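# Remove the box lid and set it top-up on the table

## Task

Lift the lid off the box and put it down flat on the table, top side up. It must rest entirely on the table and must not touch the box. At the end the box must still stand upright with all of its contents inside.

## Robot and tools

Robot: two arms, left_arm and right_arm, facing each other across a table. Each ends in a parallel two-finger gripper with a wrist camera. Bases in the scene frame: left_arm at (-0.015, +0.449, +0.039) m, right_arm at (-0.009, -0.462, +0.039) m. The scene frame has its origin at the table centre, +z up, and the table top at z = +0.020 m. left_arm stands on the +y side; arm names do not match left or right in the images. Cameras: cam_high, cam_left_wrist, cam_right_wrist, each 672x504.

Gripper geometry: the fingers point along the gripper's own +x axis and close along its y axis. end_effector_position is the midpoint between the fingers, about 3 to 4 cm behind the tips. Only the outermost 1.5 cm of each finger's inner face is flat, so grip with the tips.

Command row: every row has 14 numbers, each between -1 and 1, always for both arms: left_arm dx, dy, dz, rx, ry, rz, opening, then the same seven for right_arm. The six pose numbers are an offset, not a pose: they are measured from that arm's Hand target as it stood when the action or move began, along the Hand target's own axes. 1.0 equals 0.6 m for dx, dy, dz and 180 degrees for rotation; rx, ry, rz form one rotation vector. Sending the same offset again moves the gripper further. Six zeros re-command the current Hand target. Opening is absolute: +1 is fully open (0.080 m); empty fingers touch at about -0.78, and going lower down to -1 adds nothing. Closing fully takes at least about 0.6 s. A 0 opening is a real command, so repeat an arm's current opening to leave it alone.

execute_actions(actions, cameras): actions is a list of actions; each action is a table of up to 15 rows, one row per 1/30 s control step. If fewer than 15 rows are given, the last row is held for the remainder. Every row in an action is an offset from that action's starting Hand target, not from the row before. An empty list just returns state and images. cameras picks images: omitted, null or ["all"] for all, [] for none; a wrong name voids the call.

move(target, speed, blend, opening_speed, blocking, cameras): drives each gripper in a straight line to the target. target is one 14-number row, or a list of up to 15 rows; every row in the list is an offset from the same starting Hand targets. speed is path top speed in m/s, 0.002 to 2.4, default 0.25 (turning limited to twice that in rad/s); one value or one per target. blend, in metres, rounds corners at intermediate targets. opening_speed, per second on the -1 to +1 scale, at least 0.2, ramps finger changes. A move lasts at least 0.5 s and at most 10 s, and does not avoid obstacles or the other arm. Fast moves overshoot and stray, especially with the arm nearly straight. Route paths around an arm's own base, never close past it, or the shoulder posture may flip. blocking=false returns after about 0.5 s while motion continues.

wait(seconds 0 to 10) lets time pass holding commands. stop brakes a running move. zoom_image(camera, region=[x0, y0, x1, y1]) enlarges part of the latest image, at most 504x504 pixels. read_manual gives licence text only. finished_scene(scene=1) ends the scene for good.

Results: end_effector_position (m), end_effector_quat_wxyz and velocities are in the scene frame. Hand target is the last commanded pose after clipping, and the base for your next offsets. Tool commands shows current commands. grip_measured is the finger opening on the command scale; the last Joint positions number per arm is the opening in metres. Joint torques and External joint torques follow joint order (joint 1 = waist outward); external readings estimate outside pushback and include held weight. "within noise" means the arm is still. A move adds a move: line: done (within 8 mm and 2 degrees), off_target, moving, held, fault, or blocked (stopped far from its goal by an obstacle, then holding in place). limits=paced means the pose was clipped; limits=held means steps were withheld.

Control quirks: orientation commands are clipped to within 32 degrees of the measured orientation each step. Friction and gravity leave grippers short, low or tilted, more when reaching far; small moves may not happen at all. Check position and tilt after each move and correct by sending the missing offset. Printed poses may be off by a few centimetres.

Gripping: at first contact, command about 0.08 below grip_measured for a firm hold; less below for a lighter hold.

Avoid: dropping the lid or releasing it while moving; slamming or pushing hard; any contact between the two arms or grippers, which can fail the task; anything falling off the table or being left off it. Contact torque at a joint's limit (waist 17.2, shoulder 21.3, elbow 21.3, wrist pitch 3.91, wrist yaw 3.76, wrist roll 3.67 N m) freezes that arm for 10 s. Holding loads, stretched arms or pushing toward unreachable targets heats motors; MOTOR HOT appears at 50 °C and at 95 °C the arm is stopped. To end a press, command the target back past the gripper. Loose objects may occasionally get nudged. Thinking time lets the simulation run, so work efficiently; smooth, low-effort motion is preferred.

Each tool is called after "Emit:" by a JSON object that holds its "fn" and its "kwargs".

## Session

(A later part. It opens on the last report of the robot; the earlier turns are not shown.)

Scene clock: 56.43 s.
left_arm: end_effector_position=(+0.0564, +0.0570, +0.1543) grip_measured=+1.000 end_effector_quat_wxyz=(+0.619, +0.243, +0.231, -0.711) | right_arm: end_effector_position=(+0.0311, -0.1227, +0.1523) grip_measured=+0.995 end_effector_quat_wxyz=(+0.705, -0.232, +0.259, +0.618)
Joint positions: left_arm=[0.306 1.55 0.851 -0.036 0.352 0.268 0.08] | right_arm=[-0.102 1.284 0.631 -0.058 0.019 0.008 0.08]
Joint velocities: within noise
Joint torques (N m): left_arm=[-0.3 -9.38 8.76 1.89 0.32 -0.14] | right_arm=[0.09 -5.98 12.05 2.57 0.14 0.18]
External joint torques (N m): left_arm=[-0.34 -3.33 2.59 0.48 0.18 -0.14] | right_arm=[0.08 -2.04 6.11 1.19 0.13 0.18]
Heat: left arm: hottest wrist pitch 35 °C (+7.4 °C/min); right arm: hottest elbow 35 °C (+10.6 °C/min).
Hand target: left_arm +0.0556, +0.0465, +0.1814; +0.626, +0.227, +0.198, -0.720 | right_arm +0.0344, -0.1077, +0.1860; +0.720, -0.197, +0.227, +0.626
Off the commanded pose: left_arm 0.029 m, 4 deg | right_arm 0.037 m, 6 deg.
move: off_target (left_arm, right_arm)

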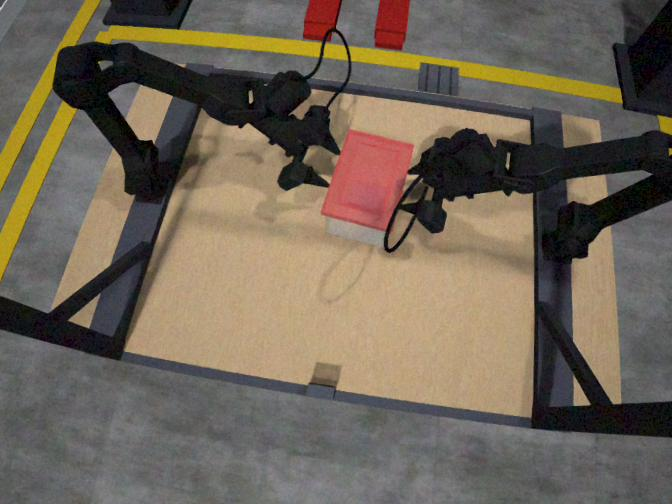

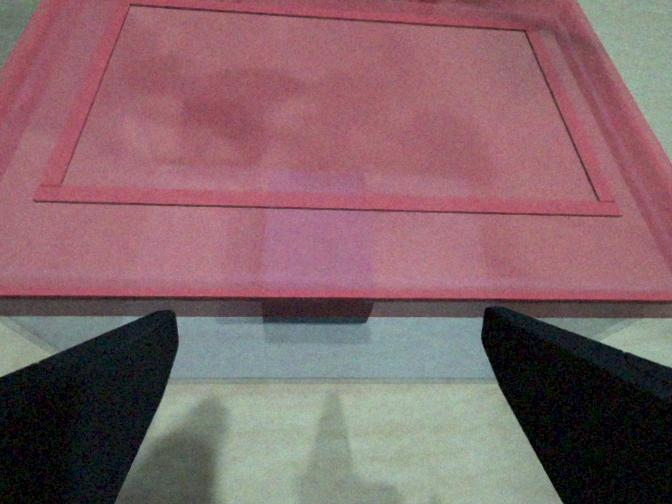

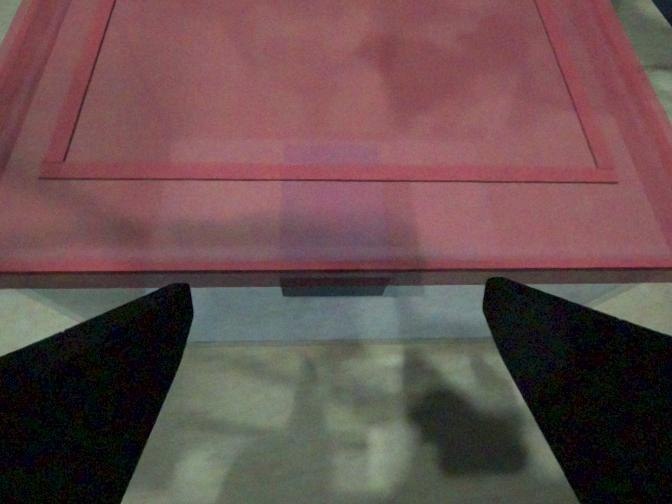

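Emit:
{"fn": "move", "kwargs": {"target": [[-0.041,0,-0.029,0,0,0,1,-0.041,0,-0.029,0,0,0,1],[-0.022,0,-0.056,0,0,0,1,-0.072,0.02,-0.164,0,-0.139,0,1]], "speed": 0.15}}

Emit:
{"fn": "zoom_image", "kwargs": {"camera": "cam_right_wrist", "region": [60, 20, 560, 300]}}

Scene clock: 68.77 s.
left_arm: end_effector_position=(+0.0599, +0.0772, +0.1615) grip_measured=+1.000 end_effector_quat_wxyz=(+0.628, +0.226, +0.203, -0.716) | right_arm: end_effector_position=(+0.0095, -0.1941, +0.1306) grip_measured=+0.995 end_effector_quat_wxyz=(+0.748, -0.100, +0.107, +0.647)
Joint positions: left_arm=[0.344 1.452 0.745 0.031 0.387 0.286 0.08] | right_arm=[0.027 0.974 0.011 0.664 0.159 0.037 0.08]
Joint velocities: within noise
Joint torques (N m): left_arm=[0.16 -4.81 4.79 1.87 0.37 0.23] | right_arm=[0.26 -1.89 4.35 1.63 0.24 0.24]
External joint torques (N m): left_arm=[0.13 0.49 -1.38 0.42 0.22 0.23] | right_arm=[0.27 -0.47 -1.04 0.03 0.21 0.24]
Heat: left arm: hottest elbow 36 °C (+9.0 °C/min); right arm: hottest elbow 39 °C (+13.1 °C/min).
Hand target: left_arm +0.0597, +0.0764, +0.1615; +0.626, +0.227, +0.198, -0.720 | right_arm +0.0097, -0.1970, +0.1302; +0.752, -0.057, +0.066, +0.653
Off the commanded pose: left_arm 0.001 m, 1 deg | right_arm 0.003 m, 7 deg.
joint sent to its limit (right arm) — joint 3 (elbow), lower limit, where the elbow is as bent as it goes. The joint targets are off in orientation, not in position.
move: off_target (right_arm)

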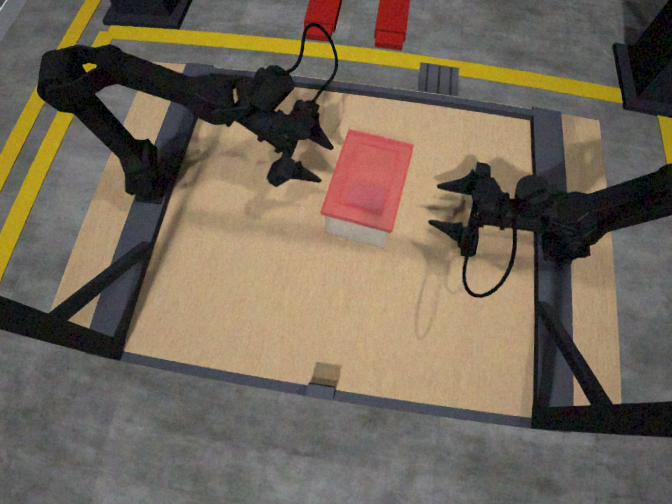

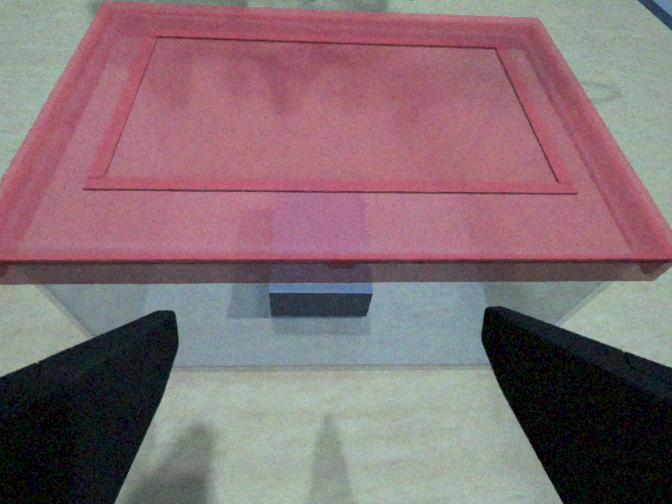

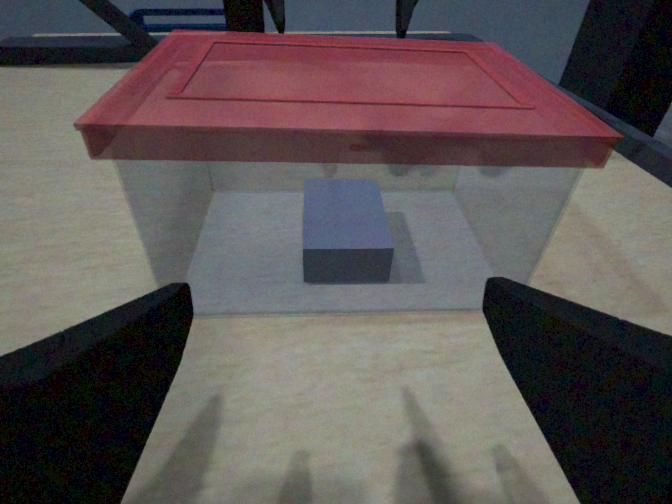

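Scaled by 1.008.

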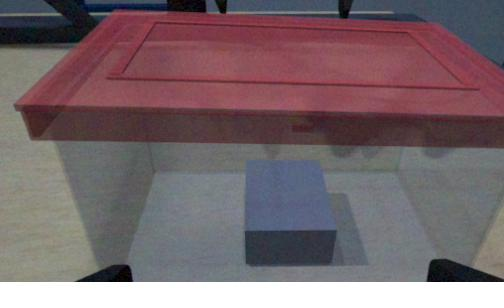

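Emit:
{"fn": "move", "kwargs": {"target": [[0.009,-0.003,-0.013,0,0,0,1,0.086,-0.020,0.0627,0,0.139,0,1],[0.050,-0.005,0.0157,0,0,0,1,0.1355,-0.020,0.0713,0,0.139,0,1]], "speed": 0.12}}

Emit:
{"fn": "zoom_image", "kwargs": {"camera": "cam_left_wrist", "region": [120, 200, 560, 400]}}

Emit:
{"fn": "zoom_image", "kwargs": {"camera": "cam_right_wrist", "region": [120, 200, 560, 400]}}

Scene clock: 77.33 s.
left_arm: end_effector_position=(+0.0527, +0.0555, +0.1415) grip_measured=+1.000 end_effector_quat_wxyz=(+0.622, +0.236, +0.211, -0.716) | right_arm: end_effector_position=(+0.0318, -0.1223, +0.1439) grip_measured=+0.995 end_effector_quat_wxyz=(+0.716, -0.214, +0.241, +0.619)
Joint positions: left_arm=[0.295 1.572 0.783 0.096 0.351 0.268 0.08] | right_arm=[-0.097 1.292 0.559 0.075 0.035 0.017 0.08]
Joint velocities: within noise
Joint torques (N m): left_arm=[-0.29 -5.59 7.36 2.01 0.09 -0.2] | right_arm=[-0.28 -2.79 9.42 2.59 -0.23 -0.07]
External joint torques (N m): left_arm=[-0.29 0.45 1.34 0.55 -0.06 -0.2] | right_arm=[-0.24 1.13 3.57 1.16 -0.25 -0.07]
Heat: left arm: hottest elbow 35 °C (+5.1 °C/min); right arm: hottest elbow 37 °C (+9.1 °C/min).
Hand target: left_arm +0.0526, +0.0471, +0.1520; +0.626, +0.227, +0.198, -0.720 | right_arm +0.0338, -0.1120, +0.1582; +0.720, -0.197, +0.227, +0.626
Off the commanded pose: left_arm 0.013 m, 2 deg | right_arm 0.018 m, 3 deg.
move: off_target (left_arm, right_arm)

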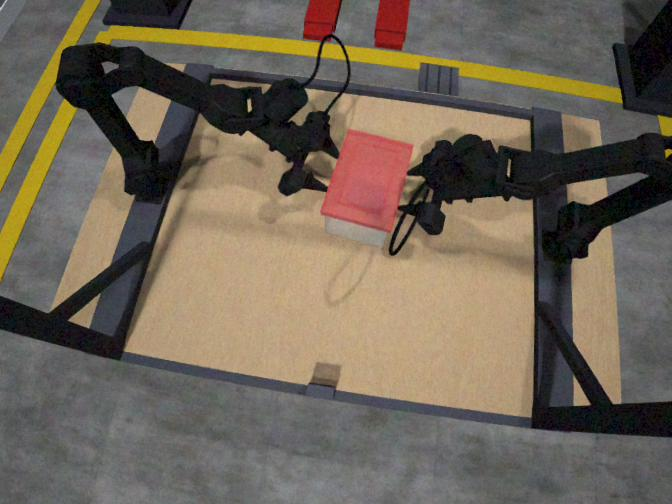

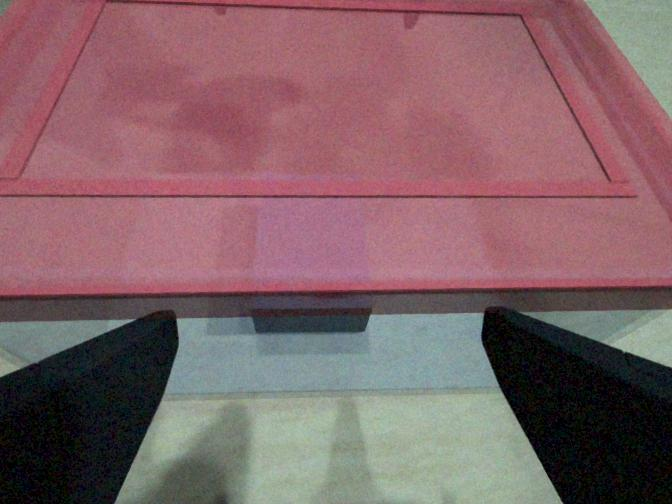

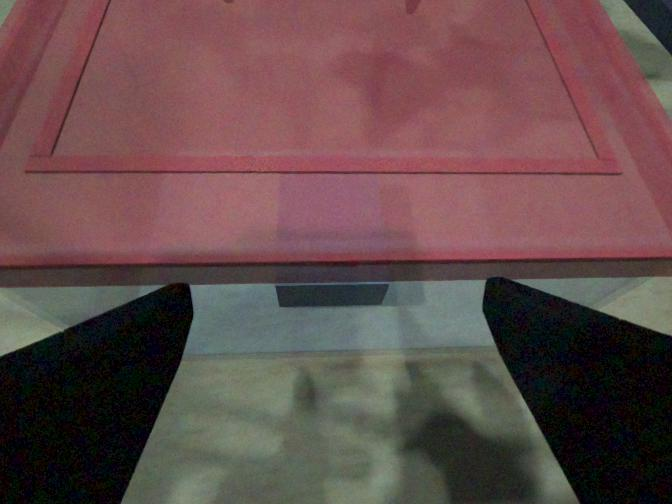

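Scaled by 1.145.

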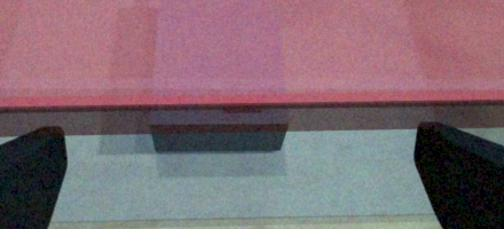

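Scaled by 1.145.

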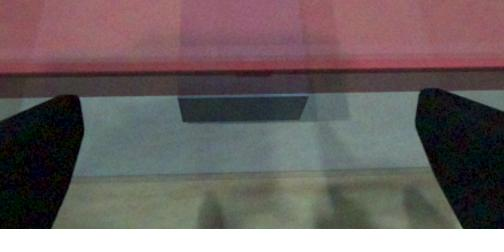

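Emit:
{"fn": "move", "kwargs": {"target": [[-0.028,0,0.003,0,0,0,1,-0.028,0,0.003,0,0,0,1],[-0.006,0,0.023,0,0,0,1,-0.006,0,0.023,0,0,0,1]], "speed": 0.1}}

Emit:
{"fn": "zoom_image", "kwargs": {"camera": "cam_left_wrist", "region": [120, 200, 560, 400]}}

Emit:
{"fn": "zoom_image", "kwargs": {"camera": "cam_right_wrist", "region": [120, 200, 560, 400]}}

Scene clock: 79.97 s.
left_arm: end_effector_position=(+0.0527, +0.0583, +0.1474) grip_measured=+1.000 end_effector_quat_wxyz=(+0.620, +0.241, +0.221, -0.714) | right_arm: end_effector_position=(+0.0321, -0.1220, +0.1533) grip_measured=+0.995 end_effector_quat_wxyz=(+0.713, -0.216, +0.246, +0.620)
Joint positions: left_arm=[0.297 1.552 0.808 0.028 0.349 0.268 0.08] | right_arm=[-0.102 1.273 0.596 0.011 0.026 0.016 0.08]
Joint velocities: within noise
Joint torques (N m): left_arm=[-0.82 -4.91 9.81 2.57 0.01 -0.31] | right_arm=[-0.27 -1.77 11.4 2.74 -0.18 -0.07]
External joint torques (N m): left_arm=[-0.86 0.99 3.77 1.15 -0.14 -0.32] | right_arm=[-0.27 2.15 5.45 1.32 -0.18 -0.07]
Heat: left arm: hottest elbow 36 °C (+6.0 °C/min); right arm: hottest elbow 38 °C (+9.0 °C/min).
Hand target: left_arm +0.0519, +0.0422, +0.1653; +0.626, +0.227, +0.198, -0.720 | right_arm +0.0345, -0.1071, +0.1716; +0.720, -0.197, +0.227, +0.626
Off the commanded pose: left_arm 0.024 m, 3 deg | right_arm 0.024 m, 3 deg.
move: off_target (left_arm, right_arm)

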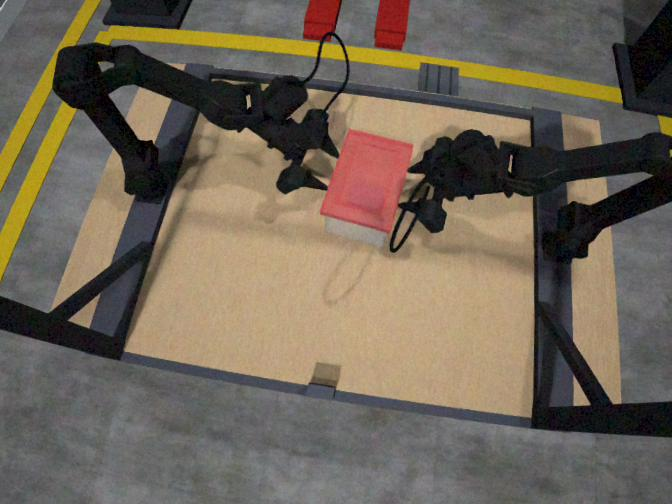

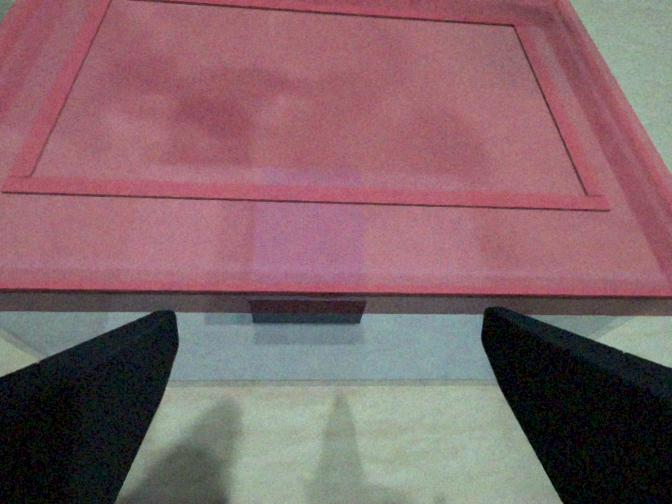

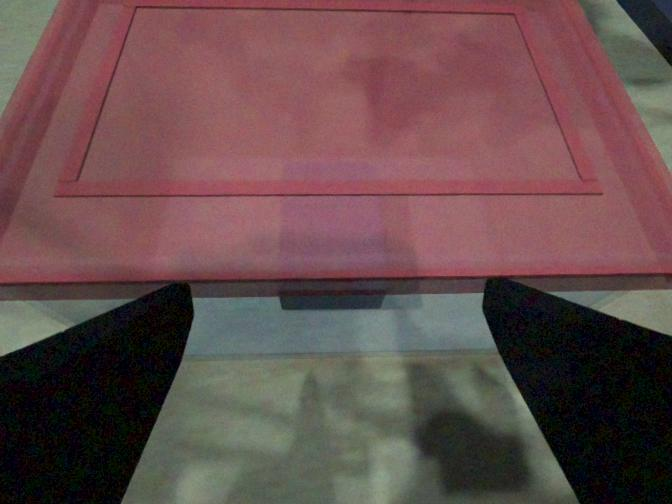

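Scaled by 1.145.

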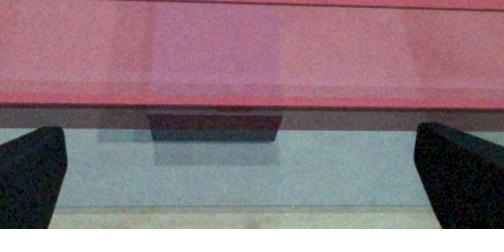

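Scaled by 1.145.

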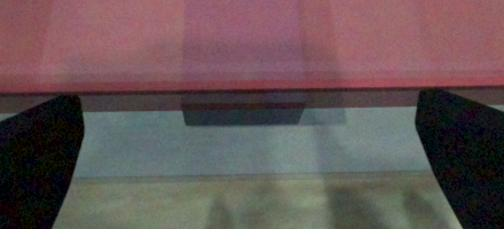

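Emit:
{"fn": "move", "kwargs": {"target": [-0.0134,0,0.0191,0,0,0,1,-0.0134,0,0.0191,0,0,0,1], "speed": 0.06}}

Emit:
{"fn": "zoom_image", "kwargs": {"camera": "cam_high", "region": [290, 110, 450, 260]}}

Scene clock: 83.27 s.
left_arm: end_effector_position=(+0.0534, +0.0575, +0.1512) grip_measured=+1.000 end_effector_quat_wxyz=(+0.618, +0.247, +0.231, -0.710) | right_arm: end_effector_position=(+0.0323, -0.1224, +0.1566) grip_measured=+0.995 end_effector_quat_wxyz=(+0.709, -0.225, +0.256, +0.617)
Joint positions: left_arm=[0.295 1.552 0.843 -0.032 0.341 0.268 0.08] | right_arm=[-0.104 1.273 0.633 -0.057 0.024 0.016 0.08]
Joint velocities: within noise
Joint torques (N m): left_arm=[-0.63 -8.11 9.95 2.42 0.24 -0.31] | right_arm=[-0.25 -4.54 12.03 2.66 -0.17 -0.07]
External joint torques (N m): left_arm=[-0.63 -2.14 3.81 1 0.09 -0.31] | right_arm=[-0.23 -0.56 5.97 1.24 -0.18 -0.07]
Heat: left arm: hottest elbow 37 °C (+6.1 °C/min); right arm: hottest elbow 38 °C (+8.1 °C/min).
Hand target: left_arm +0.0519, +0.0422, +0.1793; +0.626, +0.227, +0.198, -0.720 | right_arm +0.0345, -0.1071, +0.1856; +0.720, -0.197, +0.227, +0.626
Off the commanded pose: left_arm 0.032 m, 5 deg | right_arm 0.033 m, 5 deg.
move: off_target (left_arm, right_arm)

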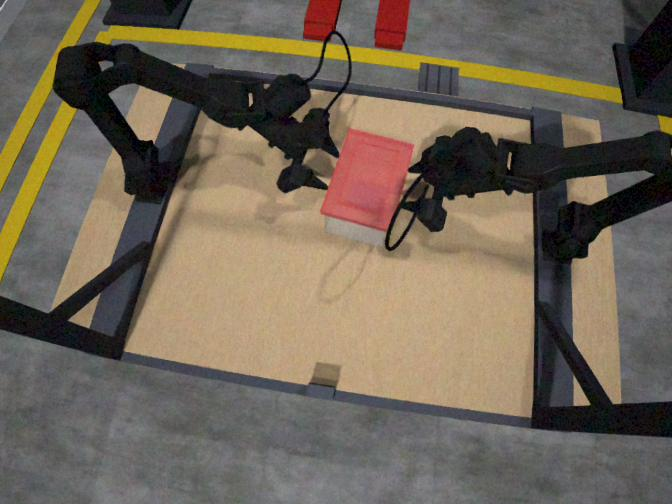

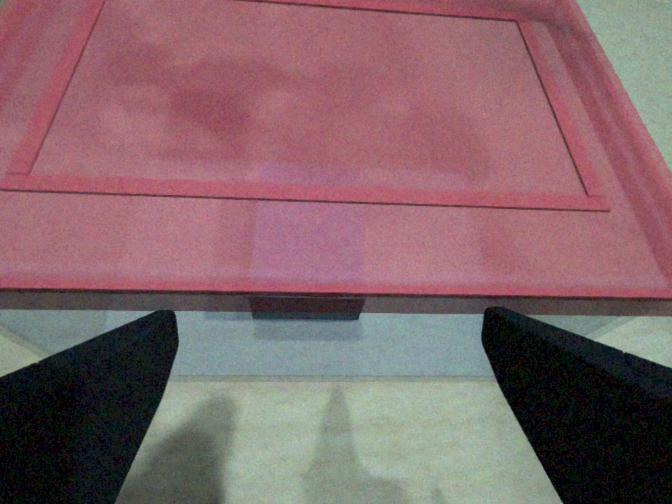

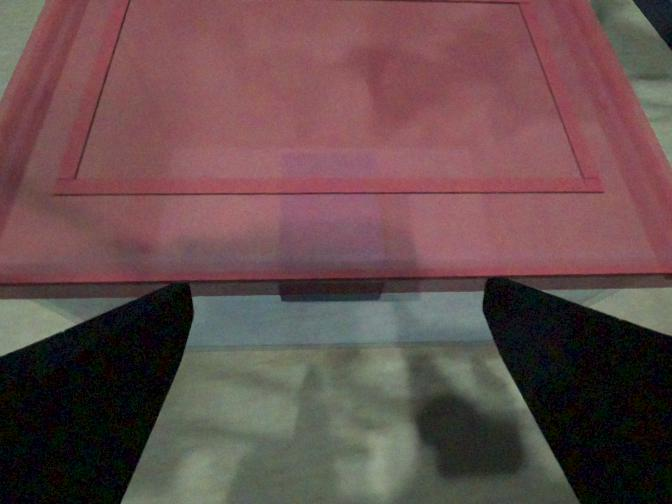

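Scaled by 3.150.

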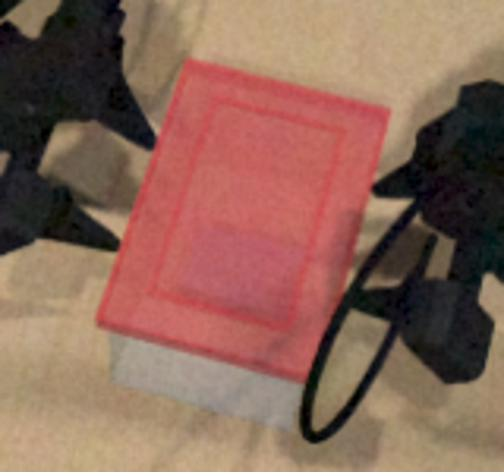

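Emit:
{"fn": "move", "kwargs": {"target": [-0.0144,0,0.0205,0,0,0,1,-0.0144,0,0.0205,0,0,0,1], "speed": 0.06}}

Emit:
{"fn": "zoom_image", "kwargs": {"camera": "cam_high", "region": [290, 110, 450, 260]}}

Scene clock: 85.50 s.
left_arm: end_effector_position=(+0.0535, +0.0567, +0.1646) grip_measured=+1.000 end_effector_quat_wxyz=(+0.618, +0.248, +0.233, -0.709) | right_arm: end_effector_position=(+0.0340, -0.1234, +0.1685) grip_measured=+0.995 end_effector_quat_wxyz=(+0.710, -0.230, +0.260, +0.613)
Joint positions: left_arm=[0.294 1.532 0.886 -0.099 0.338 0.266 0.08] | right_arm=[-0.107 1.253 0.679 -0.135 0.029 0.014 0.08]
Joint velocities: within noise
Joint torques (N m): left_arm=[-0.56 -8.4 10.02 2.55 0.35 -0.28] | right_arm=[-0.15 -4.66 12.47 3.15 -0.15 -0.01]
External joint torques (N m): left_arm=[-0.59 -2.39 3.68 1.13 0.2 -0.28] | right_arm=[-0.14 -0.74 6.34 1.75 -0.16 -0.01]
Heat: left arm: hottest elbow 37 °C (+6.1 °C/min); right arm: hottest elbow 38 °C (+8.1 °C/min).
Hand target: left_arm +0.0519, +0.0422, +0.1944; +0.626, +0.227, +0.198, -0.720 | right_arm +0.0345, -0.1071, +0.2006; +0.720, -0.197, +0.227, +0.626
Off the commanded pose: left_arm 0.033 m, 5 deg | right_arm 0.036 m, 6 deg.
move: off_target (left_arm, right_arm)

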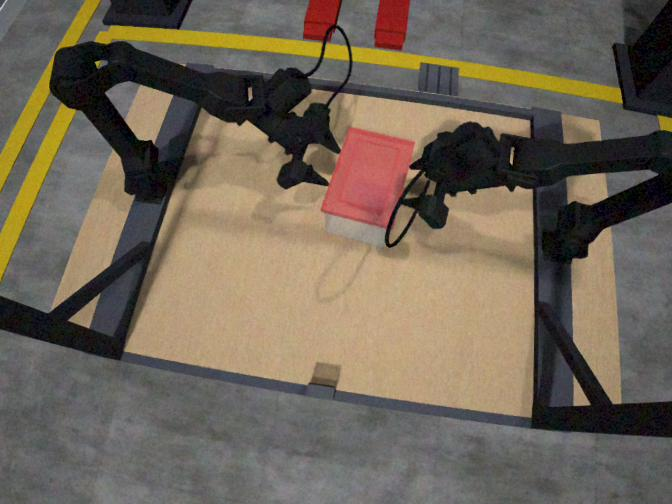

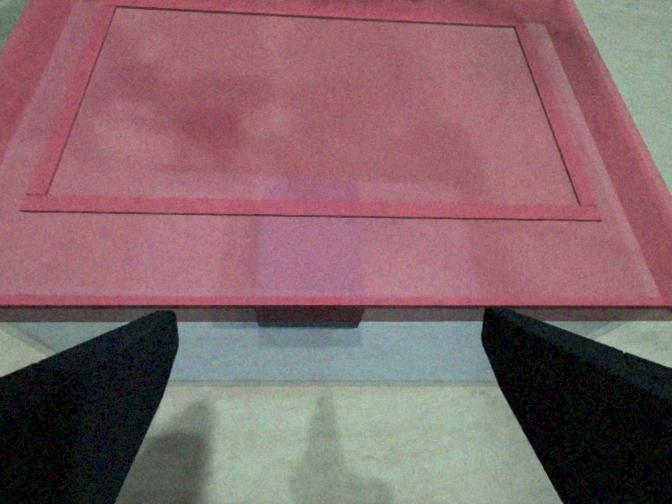

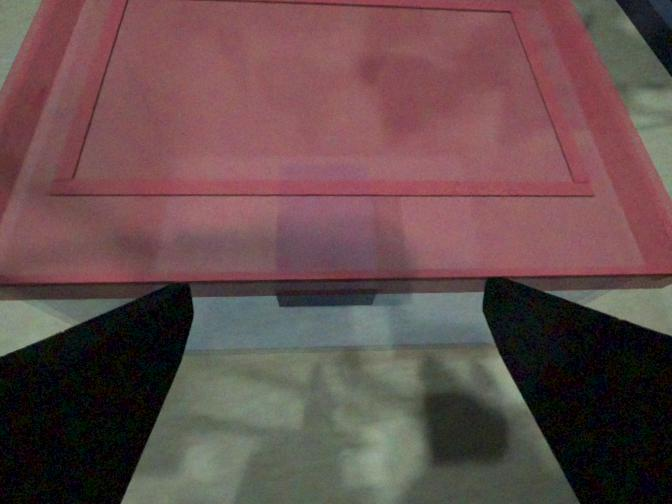

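Scaled by 3.150.

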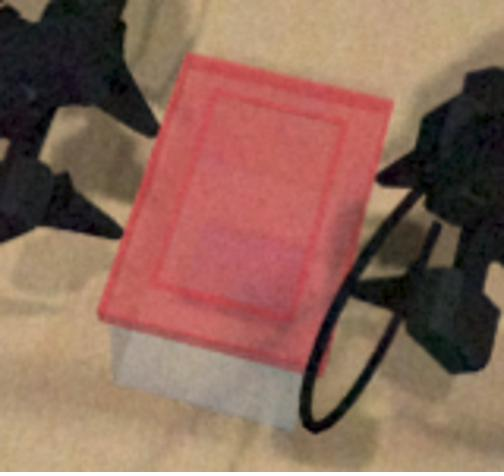

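Emit:
{"fn": "move", "kwargs": {"target": [-0.0144,0,0.0205,0,0,0,1,-0.0144,0,0.0205,0,0,0,1], "speed": 0.06}}

Emit:
{"fn": "zoom_image", "kwargs": {"camera": "cam_high", "region": [290, 110, 450, 260]}}

Scene clock: 87.67 s.
left_arm: end_effector_position=(+0.0538, +0.0557, +0.1806) grip_measured=+1.000 end_effector_quat_wxyz=(+0.618, +0.248, +0.232, -0.709) | right_arm: end_effector_position=(+0.0342, -0.1250, +0.1791) grip_measured=+0.995 end_effector_quat_wxyz=(+0.709, -0.234, +0.264, +0.610)
Joint positions: left_arm=[0.294 1.511 0.932 -0.164 0.338 0.266 0.08] | right_arm=[-0.107 1.236 0.72 -0.205 0.032 0.014 0.08]
Joint velocities: within noise
Joint torques (N m): left_arm=[-0.57 -7.99 10.05 2.61 0.35 -0.28] | right_arm=[-0.13 -4.77 13.44 3.36 -0.15 -0.01]
External joint torques (N m): left_arm=[-0.56 -2.07 3.71 1.21 0.2 -0.28] | right_arm=[-0.12 -0.83 7.2 1.96 -0.17 -0.01]
Heat: left arm: hottest elbow 38 °C (+6.0 °C/min); right arm: hottest elbow 39 °C (+9.1 °C/min).
Hand target: left_arm +0.0519, +0.0422, +0.2094; +0.626, +0.227, +0.198, -0.720 | right_arm +0.0345, -0.1071, +0.2156; +0.720, -0.197, +0.227, +0.626
Off the commanded pose: left_arm 0.032 m, 5 deg | right_arm 0.041 m, 6 deg.
move: off_target (left_arm, right_arm)

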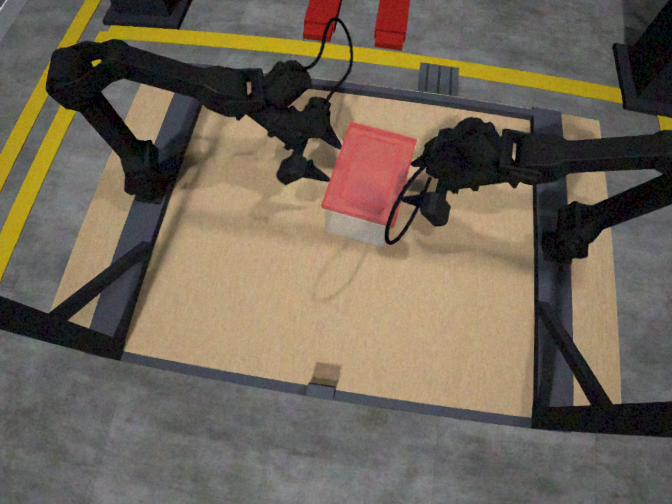

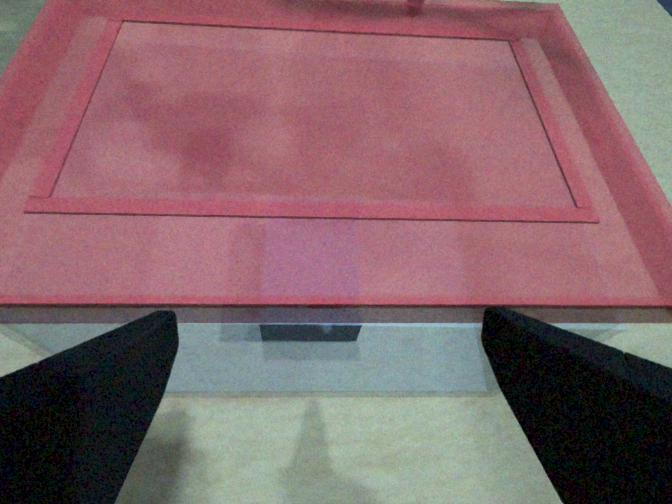

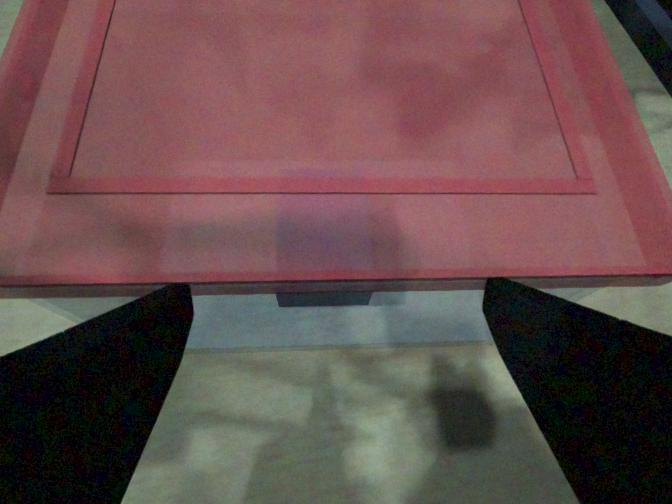

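Scaled by 3.150.

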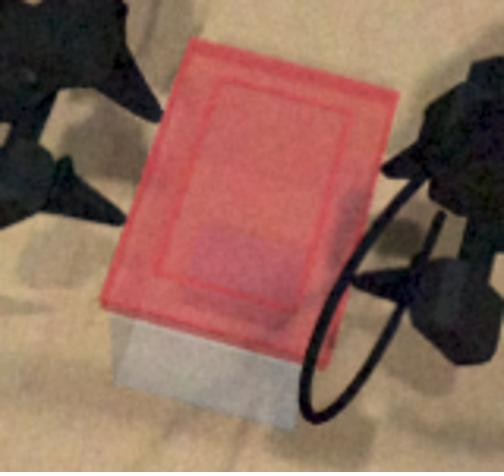

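Emit:
{"fn": "move", "kwargs": {"target": [-0.0144,0,0.0205,0,0,0,1,-0.0200,0,0.0273,0,0,0,1], "speed": 0.06}}

Emit:
{"fn": "zoom_image", "kwargs": {"camera": "cam_high", "region": [290, 110, 450, 260]}}

Scene clock: 90.30 s.
left_arm: end_effector_position=(+0.0531, +0.0579, +0.1901) grip_measured=+1.000 end_effector_quat_wxyz=(+0.615, +0.251, +0.240, -0.708) | right_arm: end_effector_position=(+0.0339, -0.1228, +0.2044) grip_measured=+0.995 end_effector_quat_wxyz=(+0.709, -0.228, +0.260, +0.614)
Joint positions: left_arm=[0.294 1.497 0.97 -0.234 0.338 0.266 0.08] | right_arm=[-0.108 1.213 0.798 -0.291 0.024 0.014 0.08]
Joint velocities: within noise
Joint torques (N m): left_arm=[-0.56 -8.27 10.95 3.05 0.36 -0.28] | right_arm=[-0.17 -3.84 12.96 3.42 -0.16 0.01]
External joint torques (N m): left_arm=[-0.6 -2.28 4.41 1.64 0.21 -0.28] | right_arm=[-0.15 0.03 6.62 2 -0.17 0.01]
Heat: left arm: hottest wrist pitch 40 °C (+6.1 °C/min); right arm: hottest elbow 40 °C (+9.1 °C/min).
Hand target: left_arm +0.0519, +0.0422, +0.2244; +0.626, +0.227, +0.198, -0.720 | right_arm +0.0345, -0.1075, +0.2359; +0.720, -0.197, +0.227, +0.626
Off the commanded pose: left_arm 0.038 m, 6 deg | right_arm 0.035 m, 5 deg.
move: off_target (left_arm, right_arm)

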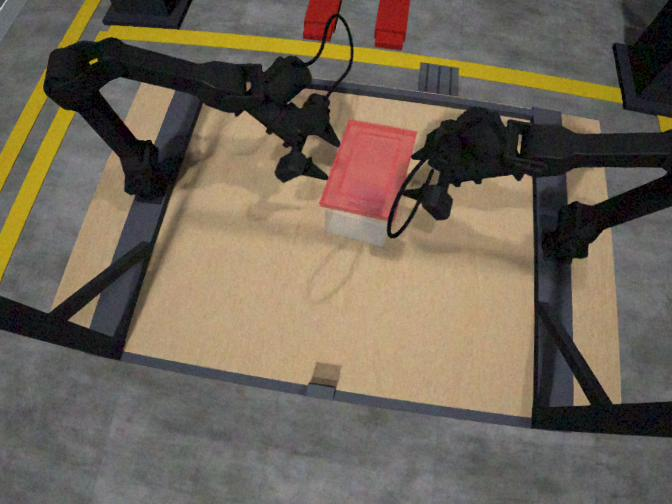

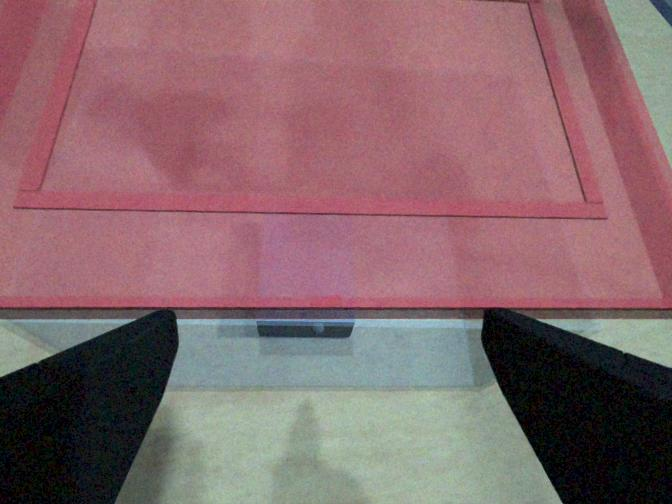

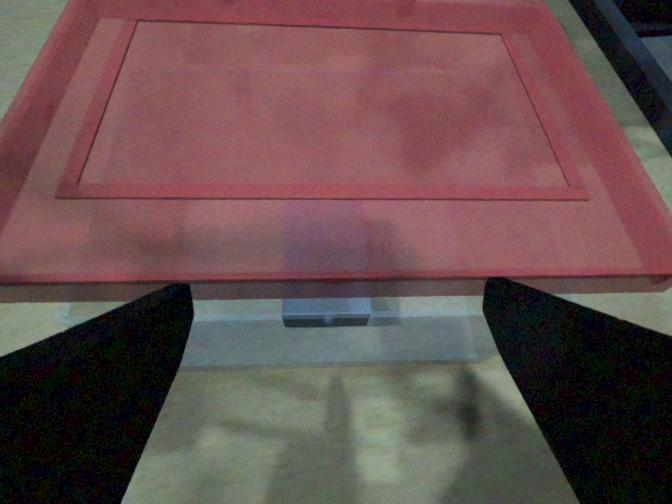

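Scaled by 3.150.

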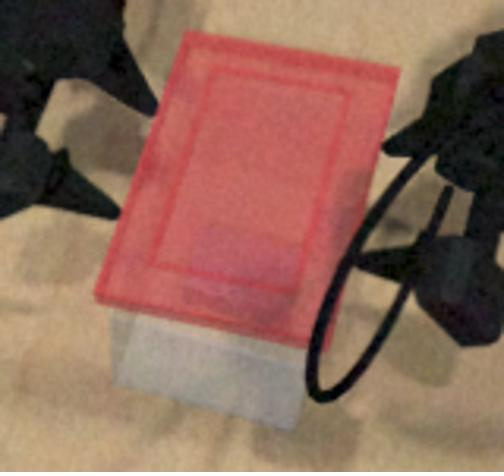

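Emit:
{"fn": "move", "kwargs": {"target": [-0.0225,0,0.0307,0,0,0,1,-0.0048,0,0.0068,0,0,0,1], "speed": 0.06}}

Emit:
{"fn": "zoom_image", "kwargs": {"camera": "cam_high", "region": [290, 110, 450, 260]}}

Scene clock: 92.20 s.
left_arm: end_effector_position=(+0.0549, +0.0519, +0.2316) grip_measured=+1.000 end_effector_quat_wxyz=(+0.624, +0.237, +0.219, -0.712) | right_arm: end_effector_position=(+0.0361, -0.1273, +0.2027) grip_measured=+0.995 end_effector_quat_wxyz=(+0.710, -0.236, +0.268, +0.607)
Joint positions: left_arm=[0.295 1.463 1.073 -0.316 0.343 0.257 0.08] | right_arm=[-0.113 1.209 0.804 -0.327 0.032 0.014 0.08]
Joint velocities: within noise
Joint torques (N m): left_arm=[-0.67 -5.62 8.88 2.44 0.2 -0.18] | right_arm=[0.19 -4.05 14.11 4.19 -0.17 0.02]
External joint torques (N m): left_arm=[-0.68 0.22 2.22 1 0.05 -0.18] | right_arm=[0.18 -0.24 7.76 2.79 -0.18 0.02]
Heat: left arm: hottest wrist pitch 41 °C (+7.1 °C/min); right arm: hottest elbow 41 °C (+10.1 °C/min). Heating fast: the left arm's wrist pitch motor: a push or a pull is the cause, and it goes on while you think. Ease it with your next call, before anything else.
Hand target: left_arm +0.0520, +0.0427, +0.2473; +0.626, +0.227, +0.198, -0.720 | right_arm +0.0345, -0.1075, +0.2409; +0.720, -0.197, +0.227, +0.626
Off the commanded pose: left_arm 0.018 m, 3 deg | right_arm 0.043 m, 7 deg.
move: off_target (left_arm, right_arm)

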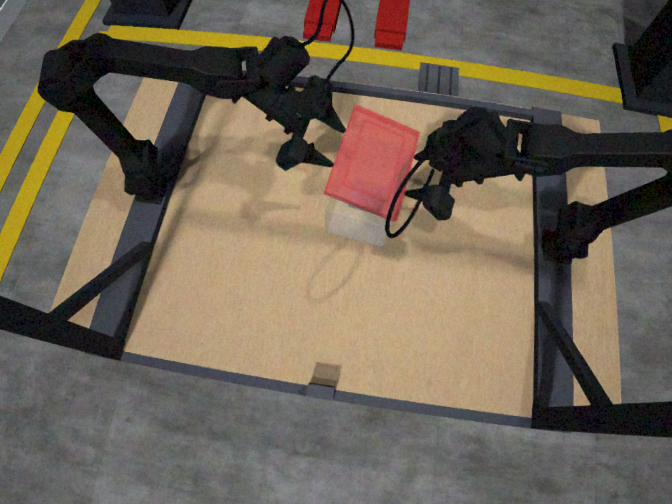

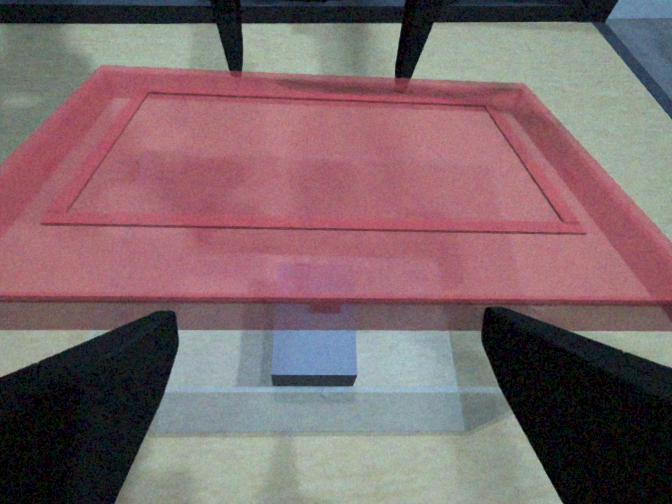

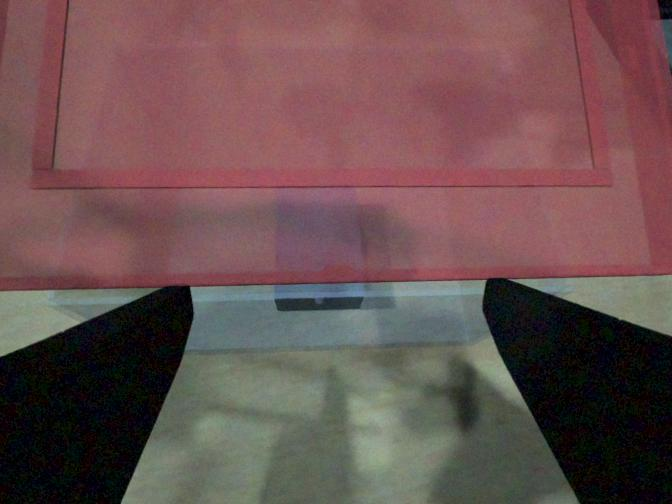

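Scaled by 3.150.

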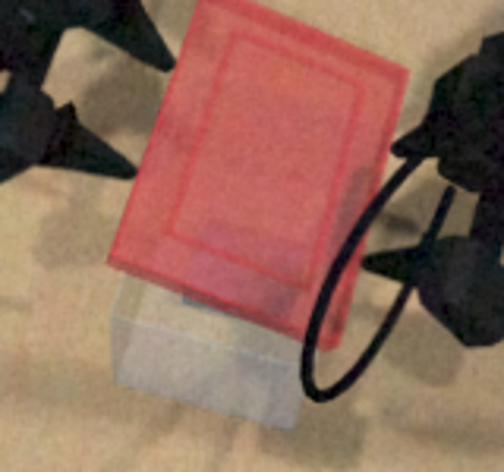

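Emit:
{"fn": "move", "kwargs": {"target": [0,0,0,0,0,0,1,-0.0191,0,0.0273,0,0,0,1], "speed": 0.06}}

Emit:
{"fn": "zoom_image", "kwargs": {"camera": "cam_high", "region": [290, 110, 450, 260]}}

Scene clock: 97.03 s.
left_arm: end_effector_position=(+0.0557, +0.0535, +0.2299) grip_measured=+1.000 end_effector_quat_wxyz=(+0.623, +0.240, +0.223, -0.711) | right_arm: end_effector_position=(+0.0357, -0.1302, +0.2126) grip_measured=+0.995 end_effector_quat_wxyz=(+0.705, -0.247, +0.279, +0.603)
Joint positions: left_arm=[0.298 1.463 1.073 -0.326 0.343 0.262 0.08] | right_arm=[-0.113 1.209 0.866 -0.422 0.032 0.014 0.08]
Joint velocities: within noise
Joint torques (N m): left_arm=[-0.17 -6.36 6.08 1.63 0.19 -0.01] | right_arm=[0.02 -3.5 7.13 2.22 0.01 0.03]
External joint torques (N m): left_arm=[-0.16 -0.52 -0.56 0.2 0.05 -0.01] | right_arm=[-0.04 0.34 0.79 0.85 0.01 0.03]
Heat: left arm: hottest wrist pitch 42 °C (+8.1 °C/min); right arm: hottest elbow 44 °C (+13.2 °C/min), its wrist pitch heating fast: 43 °C (+32.6 °C/min). Heating fast: the right arm's elbow motor and the right arm's wrist pitch motor: a push or a pull is the cause, and it goes on while you think. Ease it with your next call, before anything else.
Hand target: left_arm +0.0531, +0.0513, +0.2353; +0.622, +0.236, +0.215, -0.715 (not the last commanded pose) | right_arm +0.0339, -0.1268, +0.2194; +0.707, -0.238, +0.271, +0.609 (not the last commanded pose)
Off the commanded pose: left_arm 0.021 m, 3 deg | right_arm 0.053 m, 9 deg.
move: blocked (right_arm; both arms now hold where they are), off_target (left_arm)

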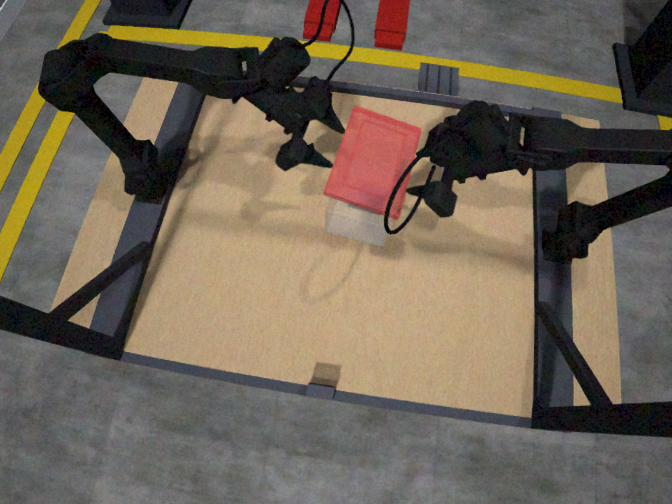

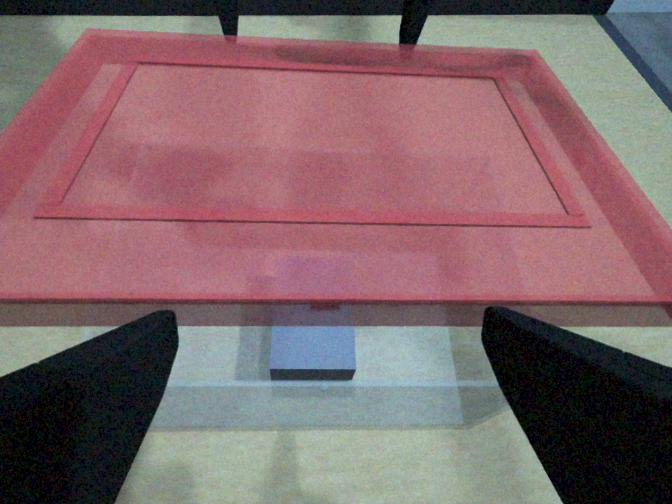

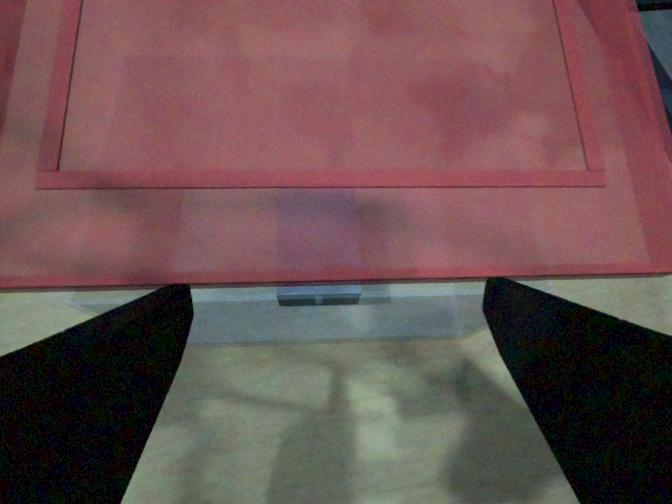

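Scaled by 3.150.

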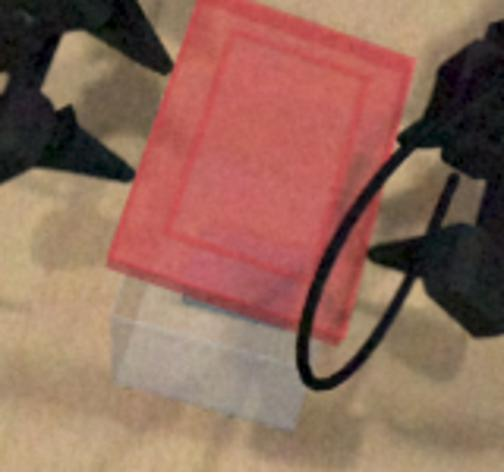

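Emit:
{"fn": "move", "kwargs": {"target": [[0.0085,0,0.0107,0,0,0,1,0.0053,0,0.014,0,0,0,1],[0.0142,-0.0495,0.0142,0,0,0,1,-0.0003,0.0495,0.0093,0,0,0,1]], "speed": 0.06}}

Scene clock: 105.37 s.
left_arm: end_effector_position=(+0.0263, +0.0479, +0.2279) grip_measured=+1.000 end_effector_quat_wxyz=(+0.621, +0.245, +0.231, -0.708) | right_arm: end_effector_position=(+0.0065, -0.1306, +0.2001) grip_measured=+0.995 end_effector_quat_wxyz=(+0.697, -0.263, +0.296, +0.598)
Joint positions: left_arm=[0.194 1.463 1.075 -0.328 0.26 0.191 0.08] | right_arm=[0.012 1.236 0.866 -0.451 0.113 0.103 0.08]
Joint velocities: within noise
Joint torques (N m): left_arm=[-0.62 -6.78 6.15 2.96 0.05 -0.2] | right_arm=[0.3 -4.07 10.82 3.07 0.22 0.11]
External joint torques (N m): left_arm=[-0.67 -0.86 -0.57 1.51 -0.05 -0.2] | right_arm=[0.31 -0.15 4.56 1.77 0.16 0.11]
Heat: left arm: hottest wrist pitch 41 °C (+6.1 °C/min); right arm: hottest elbow 43 °C (+10.1 °C/min).
Hand target: left_arm +0.0221, +0.0434, +0.2374; +0.622, +0.236, +0.215, -0.715 | right_arm +0.0050, -0.1189, +0.2234; +0.707, -0.238, +0.271, +0.609
Off the commanded pose: left_arm 0.011 m, 2 deg | right_arm 0.026 m, 4 deg.
move: off_target (left_arm, right_arm)

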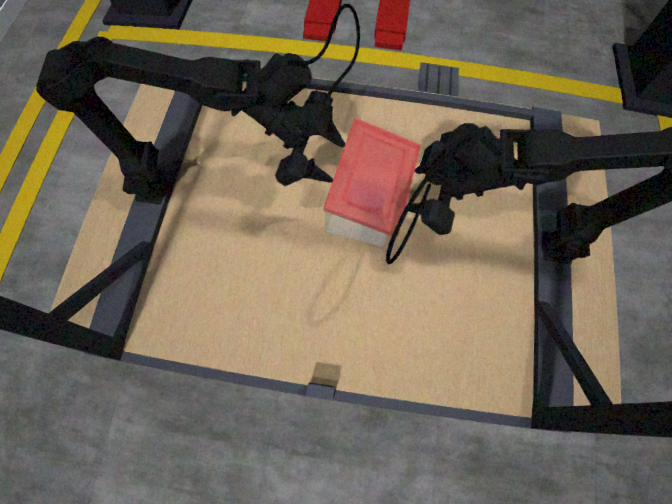

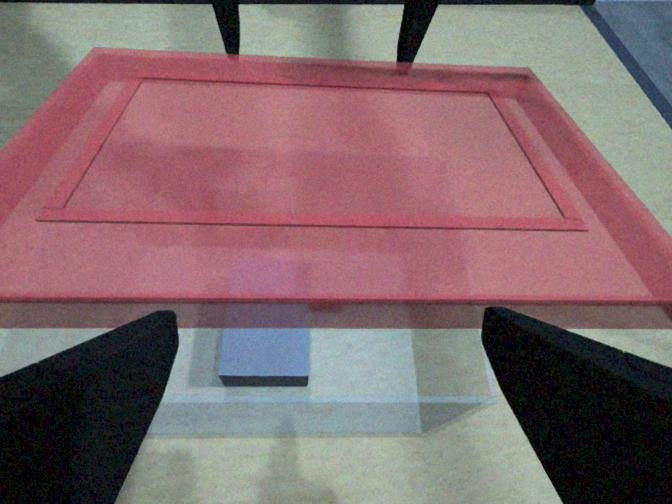

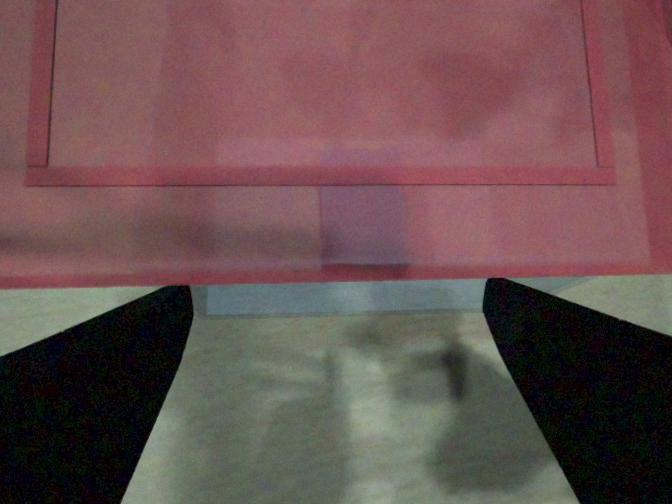

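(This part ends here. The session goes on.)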